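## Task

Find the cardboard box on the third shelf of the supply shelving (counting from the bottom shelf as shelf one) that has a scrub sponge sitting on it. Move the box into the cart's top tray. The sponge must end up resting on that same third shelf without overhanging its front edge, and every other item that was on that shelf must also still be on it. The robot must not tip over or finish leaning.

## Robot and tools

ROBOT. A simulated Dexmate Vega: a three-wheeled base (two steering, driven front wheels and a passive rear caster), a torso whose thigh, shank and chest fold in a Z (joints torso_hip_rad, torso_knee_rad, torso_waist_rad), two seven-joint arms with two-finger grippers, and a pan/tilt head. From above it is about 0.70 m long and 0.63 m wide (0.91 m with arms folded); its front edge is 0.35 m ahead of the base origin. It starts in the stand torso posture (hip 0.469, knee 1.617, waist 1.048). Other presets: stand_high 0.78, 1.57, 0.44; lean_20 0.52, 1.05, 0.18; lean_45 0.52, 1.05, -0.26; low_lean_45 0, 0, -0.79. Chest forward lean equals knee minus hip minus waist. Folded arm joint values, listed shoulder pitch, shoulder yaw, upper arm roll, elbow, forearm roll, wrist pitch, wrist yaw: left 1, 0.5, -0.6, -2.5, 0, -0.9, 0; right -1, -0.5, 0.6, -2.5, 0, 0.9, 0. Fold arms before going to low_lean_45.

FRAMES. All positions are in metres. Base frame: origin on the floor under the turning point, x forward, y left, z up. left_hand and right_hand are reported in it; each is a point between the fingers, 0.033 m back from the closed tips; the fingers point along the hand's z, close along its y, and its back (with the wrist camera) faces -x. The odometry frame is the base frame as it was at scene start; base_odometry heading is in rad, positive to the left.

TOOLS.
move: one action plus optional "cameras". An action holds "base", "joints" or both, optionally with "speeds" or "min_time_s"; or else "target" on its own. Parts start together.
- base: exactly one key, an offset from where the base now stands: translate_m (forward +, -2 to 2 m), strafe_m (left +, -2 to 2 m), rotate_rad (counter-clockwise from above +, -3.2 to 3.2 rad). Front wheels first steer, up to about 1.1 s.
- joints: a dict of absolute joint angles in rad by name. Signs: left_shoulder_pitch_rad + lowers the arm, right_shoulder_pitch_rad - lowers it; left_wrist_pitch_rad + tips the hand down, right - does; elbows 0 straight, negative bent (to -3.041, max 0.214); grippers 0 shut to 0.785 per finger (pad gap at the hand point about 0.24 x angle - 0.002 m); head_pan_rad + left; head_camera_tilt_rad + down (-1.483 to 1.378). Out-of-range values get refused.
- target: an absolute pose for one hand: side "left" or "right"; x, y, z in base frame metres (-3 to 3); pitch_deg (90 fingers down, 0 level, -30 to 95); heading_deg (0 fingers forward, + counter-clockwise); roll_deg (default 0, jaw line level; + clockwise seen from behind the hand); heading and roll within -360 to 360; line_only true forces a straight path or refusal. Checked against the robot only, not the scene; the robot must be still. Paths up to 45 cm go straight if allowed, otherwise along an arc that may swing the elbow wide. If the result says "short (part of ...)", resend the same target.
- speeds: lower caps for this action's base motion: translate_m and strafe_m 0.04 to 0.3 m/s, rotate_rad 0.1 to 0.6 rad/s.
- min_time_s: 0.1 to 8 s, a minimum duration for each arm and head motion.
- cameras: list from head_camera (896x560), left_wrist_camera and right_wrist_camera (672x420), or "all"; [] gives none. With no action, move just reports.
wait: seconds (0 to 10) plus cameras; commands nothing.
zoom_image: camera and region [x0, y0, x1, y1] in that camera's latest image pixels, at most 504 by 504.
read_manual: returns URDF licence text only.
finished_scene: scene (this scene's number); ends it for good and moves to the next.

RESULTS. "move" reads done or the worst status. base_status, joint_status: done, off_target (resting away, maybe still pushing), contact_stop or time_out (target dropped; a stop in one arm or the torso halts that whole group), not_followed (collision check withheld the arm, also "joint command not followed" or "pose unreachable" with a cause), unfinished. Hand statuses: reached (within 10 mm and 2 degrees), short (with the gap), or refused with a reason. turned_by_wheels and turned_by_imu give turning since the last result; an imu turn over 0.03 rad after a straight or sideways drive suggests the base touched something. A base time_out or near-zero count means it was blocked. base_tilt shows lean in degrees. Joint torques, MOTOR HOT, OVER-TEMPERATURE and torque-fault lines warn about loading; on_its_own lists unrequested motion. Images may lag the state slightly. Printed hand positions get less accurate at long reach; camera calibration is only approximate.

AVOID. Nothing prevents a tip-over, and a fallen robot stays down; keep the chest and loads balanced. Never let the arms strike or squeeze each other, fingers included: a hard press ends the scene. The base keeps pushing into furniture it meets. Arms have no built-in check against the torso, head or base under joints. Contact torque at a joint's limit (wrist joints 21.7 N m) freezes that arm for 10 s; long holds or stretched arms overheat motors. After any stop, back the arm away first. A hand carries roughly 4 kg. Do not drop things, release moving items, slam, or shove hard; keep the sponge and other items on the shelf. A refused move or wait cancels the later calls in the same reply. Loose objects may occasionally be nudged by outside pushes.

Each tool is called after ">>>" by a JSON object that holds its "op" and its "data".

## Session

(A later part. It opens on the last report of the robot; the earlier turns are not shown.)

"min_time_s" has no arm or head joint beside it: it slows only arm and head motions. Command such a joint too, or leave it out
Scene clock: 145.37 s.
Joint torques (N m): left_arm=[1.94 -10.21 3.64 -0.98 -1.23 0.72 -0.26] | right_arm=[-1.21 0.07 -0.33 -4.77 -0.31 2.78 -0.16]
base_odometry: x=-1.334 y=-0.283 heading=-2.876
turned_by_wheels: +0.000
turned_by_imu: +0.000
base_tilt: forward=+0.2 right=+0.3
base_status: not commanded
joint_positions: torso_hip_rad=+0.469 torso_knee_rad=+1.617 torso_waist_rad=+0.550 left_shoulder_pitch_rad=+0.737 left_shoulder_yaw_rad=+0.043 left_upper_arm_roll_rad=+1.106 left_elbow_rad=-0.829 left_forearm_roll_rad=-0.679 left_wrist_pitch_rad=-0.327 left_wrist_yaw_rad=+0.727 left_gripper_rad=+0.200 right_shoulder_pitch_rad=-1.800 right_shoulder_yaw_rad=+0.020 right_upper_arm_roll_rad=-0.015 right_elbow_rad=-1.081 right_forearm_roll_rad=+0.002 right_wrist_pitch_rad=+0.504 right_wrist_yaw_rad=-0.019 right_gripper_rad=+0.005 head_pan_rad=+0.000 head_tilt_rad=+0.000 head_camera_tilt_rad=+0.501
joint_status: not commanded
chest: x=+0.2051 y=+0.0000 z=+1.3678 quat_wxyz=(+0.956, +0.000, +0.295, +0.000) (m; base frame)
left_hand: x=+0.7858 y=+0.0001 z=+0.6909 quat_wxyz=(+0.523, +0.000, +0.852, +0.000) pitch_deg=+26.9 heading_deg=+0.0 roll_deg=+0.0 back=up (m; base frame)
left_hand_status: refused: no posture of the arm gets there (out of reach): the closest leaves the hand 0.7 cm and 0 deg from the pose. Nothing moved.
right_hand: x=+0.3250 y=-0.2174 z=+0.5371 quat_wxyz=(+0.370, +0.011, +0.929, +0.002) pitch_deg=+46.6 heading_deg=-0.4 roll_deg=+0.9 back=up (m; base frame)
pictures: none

>>> {"op": "move", "data": {"joints": {"left_gripper_rad": 0.3}, "cameras": []}}

>>> {"op": "move", "data": {"joints": {"left_gripper_rad": 0.5}, "cameras": ["left_wrist_camera"]}}

>>> {"op": "move", "data": {"target": {"side":"left","x":0.75,"y":0.0,"z":0.85,"pitch_deg":27,"heading_deg":0,"line_only":true}, "cameras": ["left_wrist_camera","head_camera"]}}

Scene clock: 146.47 s.
Joint torques (N m): left_arm=[-4.75 -5.85 0.2 -1.67 -0.62 -0.46 0.59] | right_arm=[-3.65 -1.24 -0.19 -3.27 -0.11 2.97 0.1]
move: done
base_odometry: x=-1.334 y=-0.283 heading=-2.876
turned_by_wheels: +0.000
turned_by_imu: +0.000
base_tilt: forward=+0.2 right=+0.4
base_status: not commanded
joint_positions: torso_hip_rad=+0.469 torso_knee_rad=+1.617 torso_waist_rad=+0.550 left_shoulder_pitch_rad=+0.737 left_shoulder_yaw_rad=+0.042 left_upper_arm_roll_rad=+1.106 left_elbow_rad=-0.827 left_forearm_roll_rad=-0.679 left_wrist_pitch_rad=-0.328 left_wrist_yaw_rad=+0.726 left_gripper_rad=+0.300 right_shoulder_pitch_rad=-1.800 right_shoulder_yaw_rad=+0.020 right_upper_arm_roll_rad=-0.015 right_elbow_rad=-1.081 right_forearm_roll_rad=+0.002 right_wrist_pitch_rad=+0.504 right_wrist_yaw_rad=-0.019 right_gripper_rad=+0.005 head_pan_rad=+0.000 head_tilt_rad=+0.000 head_camera_tilt_rad=+0.501
joint_status: all done
chest: x=+0.2050 y=+0.0000 z=+1.3678 quat_wxyz=(+0.956, +0.000, +0.295, +0.000) (m; base frame)
left_hand: x=+0.7852 y=-0.0002 z=+0.6906 quat_wxyz=(+0.523, +0.000, +0.852, +0.000) pitch_deg=+26.9 heading_deg=+0.0 roll_deg=+0.0 back=up (m; base frame)
right_hand: x=+0.3250 y=-0.2174 z=+0.5371 quat_wxyz=(+0.370, +0.011, +0.929, +0.002) pitch_deg=+46.6 heading_deg=-0.4 roll_deg=+0.9 back=up (m; base frame)
pictures: none
No camera images: "cameras" was empty.

Scene clock: 147.17 s.
Joint torques (N m): left_arm=[-10.22 -6.9 0.03 -6.36 1.42 -2.52 0.24] | right_arm=[-1.33 -1.76 1.25 -4.56 -0.17 2.73 -0.06]
move: done
base_odometry: x=-1.334 y=-0.283 heading=-2.876
turned_by_wheels: +0.000
turned_by_imu: +0.000
base_tilt: forward=+0.1 right=+0.2
base_status: not commanded
joint_positions: torso_hip_rad=+0.469 torso_knee_rad=+1.617 torso_waist_rad=+0.550 left_shoulder_pitch_rad=+0.738 left_shoulder_yaw_rad=+0.042 left_upper_arm_roll_rad=+1.106 left_elbow_rad=-0.827 left_forearm_roll_rad=-0.679 left_wrist_pitch_rad=-0.328 left_wrist_yaw_rad=+0.726 left_gripper_rad=+0.500 right_shoulder_pitch_rad=-1.800 right_shoulder_yaw_rad=+0.020 right_upper_arm_roll_rad=-0.015 right_elbow_rad=-1.081 right_forearm_roll_rad=+0.002 right_wrist_pitch_rad=+0.504 right_wrist_yaw_rad=-0.019 right_gripper_rad=+0.005 head_pan_rad=+0.000 head_tilt_rad=+0.000 head_camera_tilt_rad=+0.501
joint_status: all done
chest: x=+0.2050 y=+0.0000 z=+1.3678 quat_wxyz=(+0.956, +0.000, +0.295, +0.000) (m; base frame)
left_hand: x=+0.7849 y=+0.0001 z=+0.6900 quat_wxyz=(+0.522, +0.000, +0.853, +0.000) pitch_deg=+27.0 heading_deg=+0.0 roll_deg=+0.0 back=up (m; base frame)
right_hand: x=+0.3250 y=-0.2174 z=+0.5371 quat_wxyz=(+0.370, +0.011, +0.929, +0.002) pitch_deg=+46.6 heading_deg=-0.4 roll_deg=+0.9 back=up (m; base frame)
pictures: left_wrist_camera
camera_calibration:
left_wrist_camera: T_world_to_cam=[[-0.00504353, -0.999543, 0.0298035, -0.0202843], [-0.533018, -0.02253, -0.845804, 1.06476], [0.846089, -0.0201517, -0.53266, -0.143004], [0, 0, 0, 1]] pos_world=[0.688425, 0.000832148, 0.825006]

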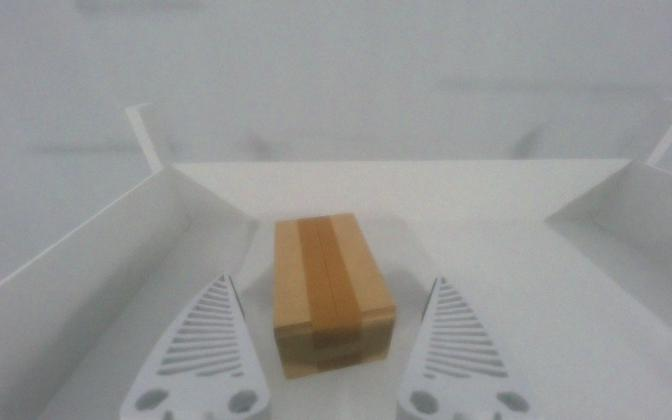

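Scene clock: 152.30 s.
Joint torques (N m): left_arm=[-7.92 -3.04 -6.05 -9.81 2.24 -2 0.32] | right_arm=[-1.12 -0.01 0.82 -3.64 0.1 2.84 -0.24]
move: done
base_odometry: x=-1.334 y=-0.283 heading=-2.876
turned_by_wheels: +0.000
turned_by_imu: +0.001
base_tilt: forward=+0.1 right=+0.3
base_status: not commanded
joint_positions: torso_hip_rad=+0.469 torso_knee_rad=+1.617 torso_waist_rad=+0.550 left_shoulder_pitch_rad=+0.884 left_shoulder_yaw_rad=+0.376 left_upper_arm_roll_rad=+1.008 left_elbow_rad=-1.857 left_forearm_roll_rad=-0.687 left_wrist_pitch_rad=+0.245 left_wrist_yaw_rad=+1.086 left_gripper_rad=+0.500 right_shoulder_pitch_rad=-1.800 right_shoulder_yaw_rad=+0.020 right_upper_arm_roll_rad=-0.015 right_elbow_rad=-1.081 right_forearm_roll_rad=+0.002 right_wrist_pitch_rad=+0.504 right_wrist_yaw_rad=-0.019 right_gripper_rad=+0.005 head_pan_rad=+0.000 head_tilt_rad=+0.000 head_camera_tilt_rad=+0.501
joint_status: not commanded
chest: x=+0.2050 y=+0.0000 z=+1.3678 quat_wxyz=(+0.956, +0.000, +0.295, +0.000) (m; base frame)
left_hand: x=+0.7501 y=-0.0004 z=+0.8484 quat_wxyz=(+0.522, +0.000, +0.853, +0.000) pitch_deg=+27.1 heading_deg=+0.0 roll_deg=+0.0 back=up (m; base frame)
left_hand_status: reached (straight line, planned for 3.6 s): 2 mm and 0.1 deg off.
right_hand: x=+0.3250 y=-0.2174 z=+0.5371 quat_wxyz=(+0.370, +0.011, +0.929, +0.002) pitch_deg=+46.6 heading_deg=-0.4 roll_deg=+0.9 back=up (m; base frame)
pictures: head_camera, left_wrist_camera
camera_calibration:
head_camera: T_world_to_cam=[[0.0193582, -0.999797, 0.00553547, 0.0170246], [-0.888576, -0.0197421, -0.458305, 0.873545], [0.458322, 0.00395326, -0.888778, 1.17645], [0, 0, 0, 1]] pos_world=[0.236691, 0.029616, 1.44585]
left_wrist_camera: T_world_to_cam=[[-0.00560607, -0.999528, 0.0301925, -0.0255955], [-0.533641, -0.0225441, -0.845411, 1.18025], [0.845693, -0.0208514, -0.533263, -0.0284277], [0, 0, 0, 1]] pos_world=[0.653725, 0.000431357, 0.983406]

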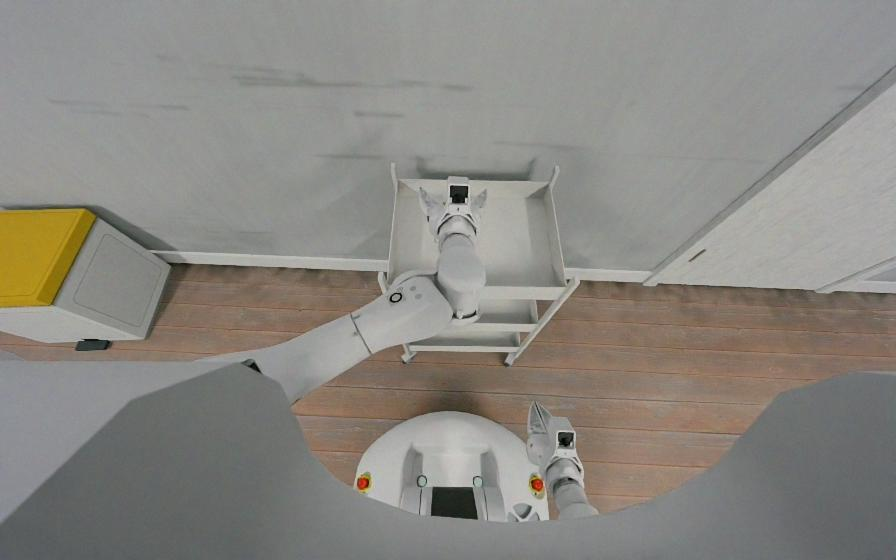

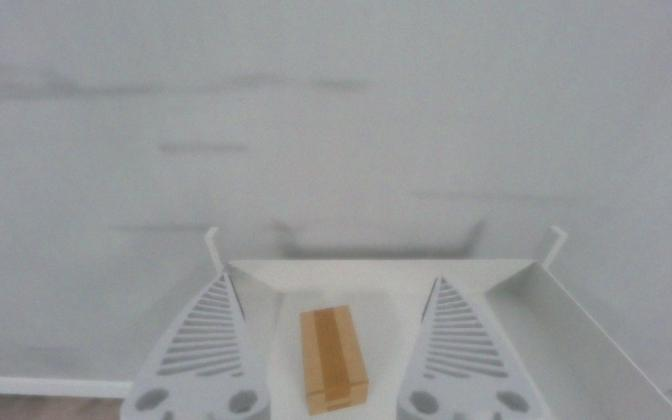

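>>> {"op": "finished_scene", "data": {"scene": 1}}

The scene is finished: the task was done.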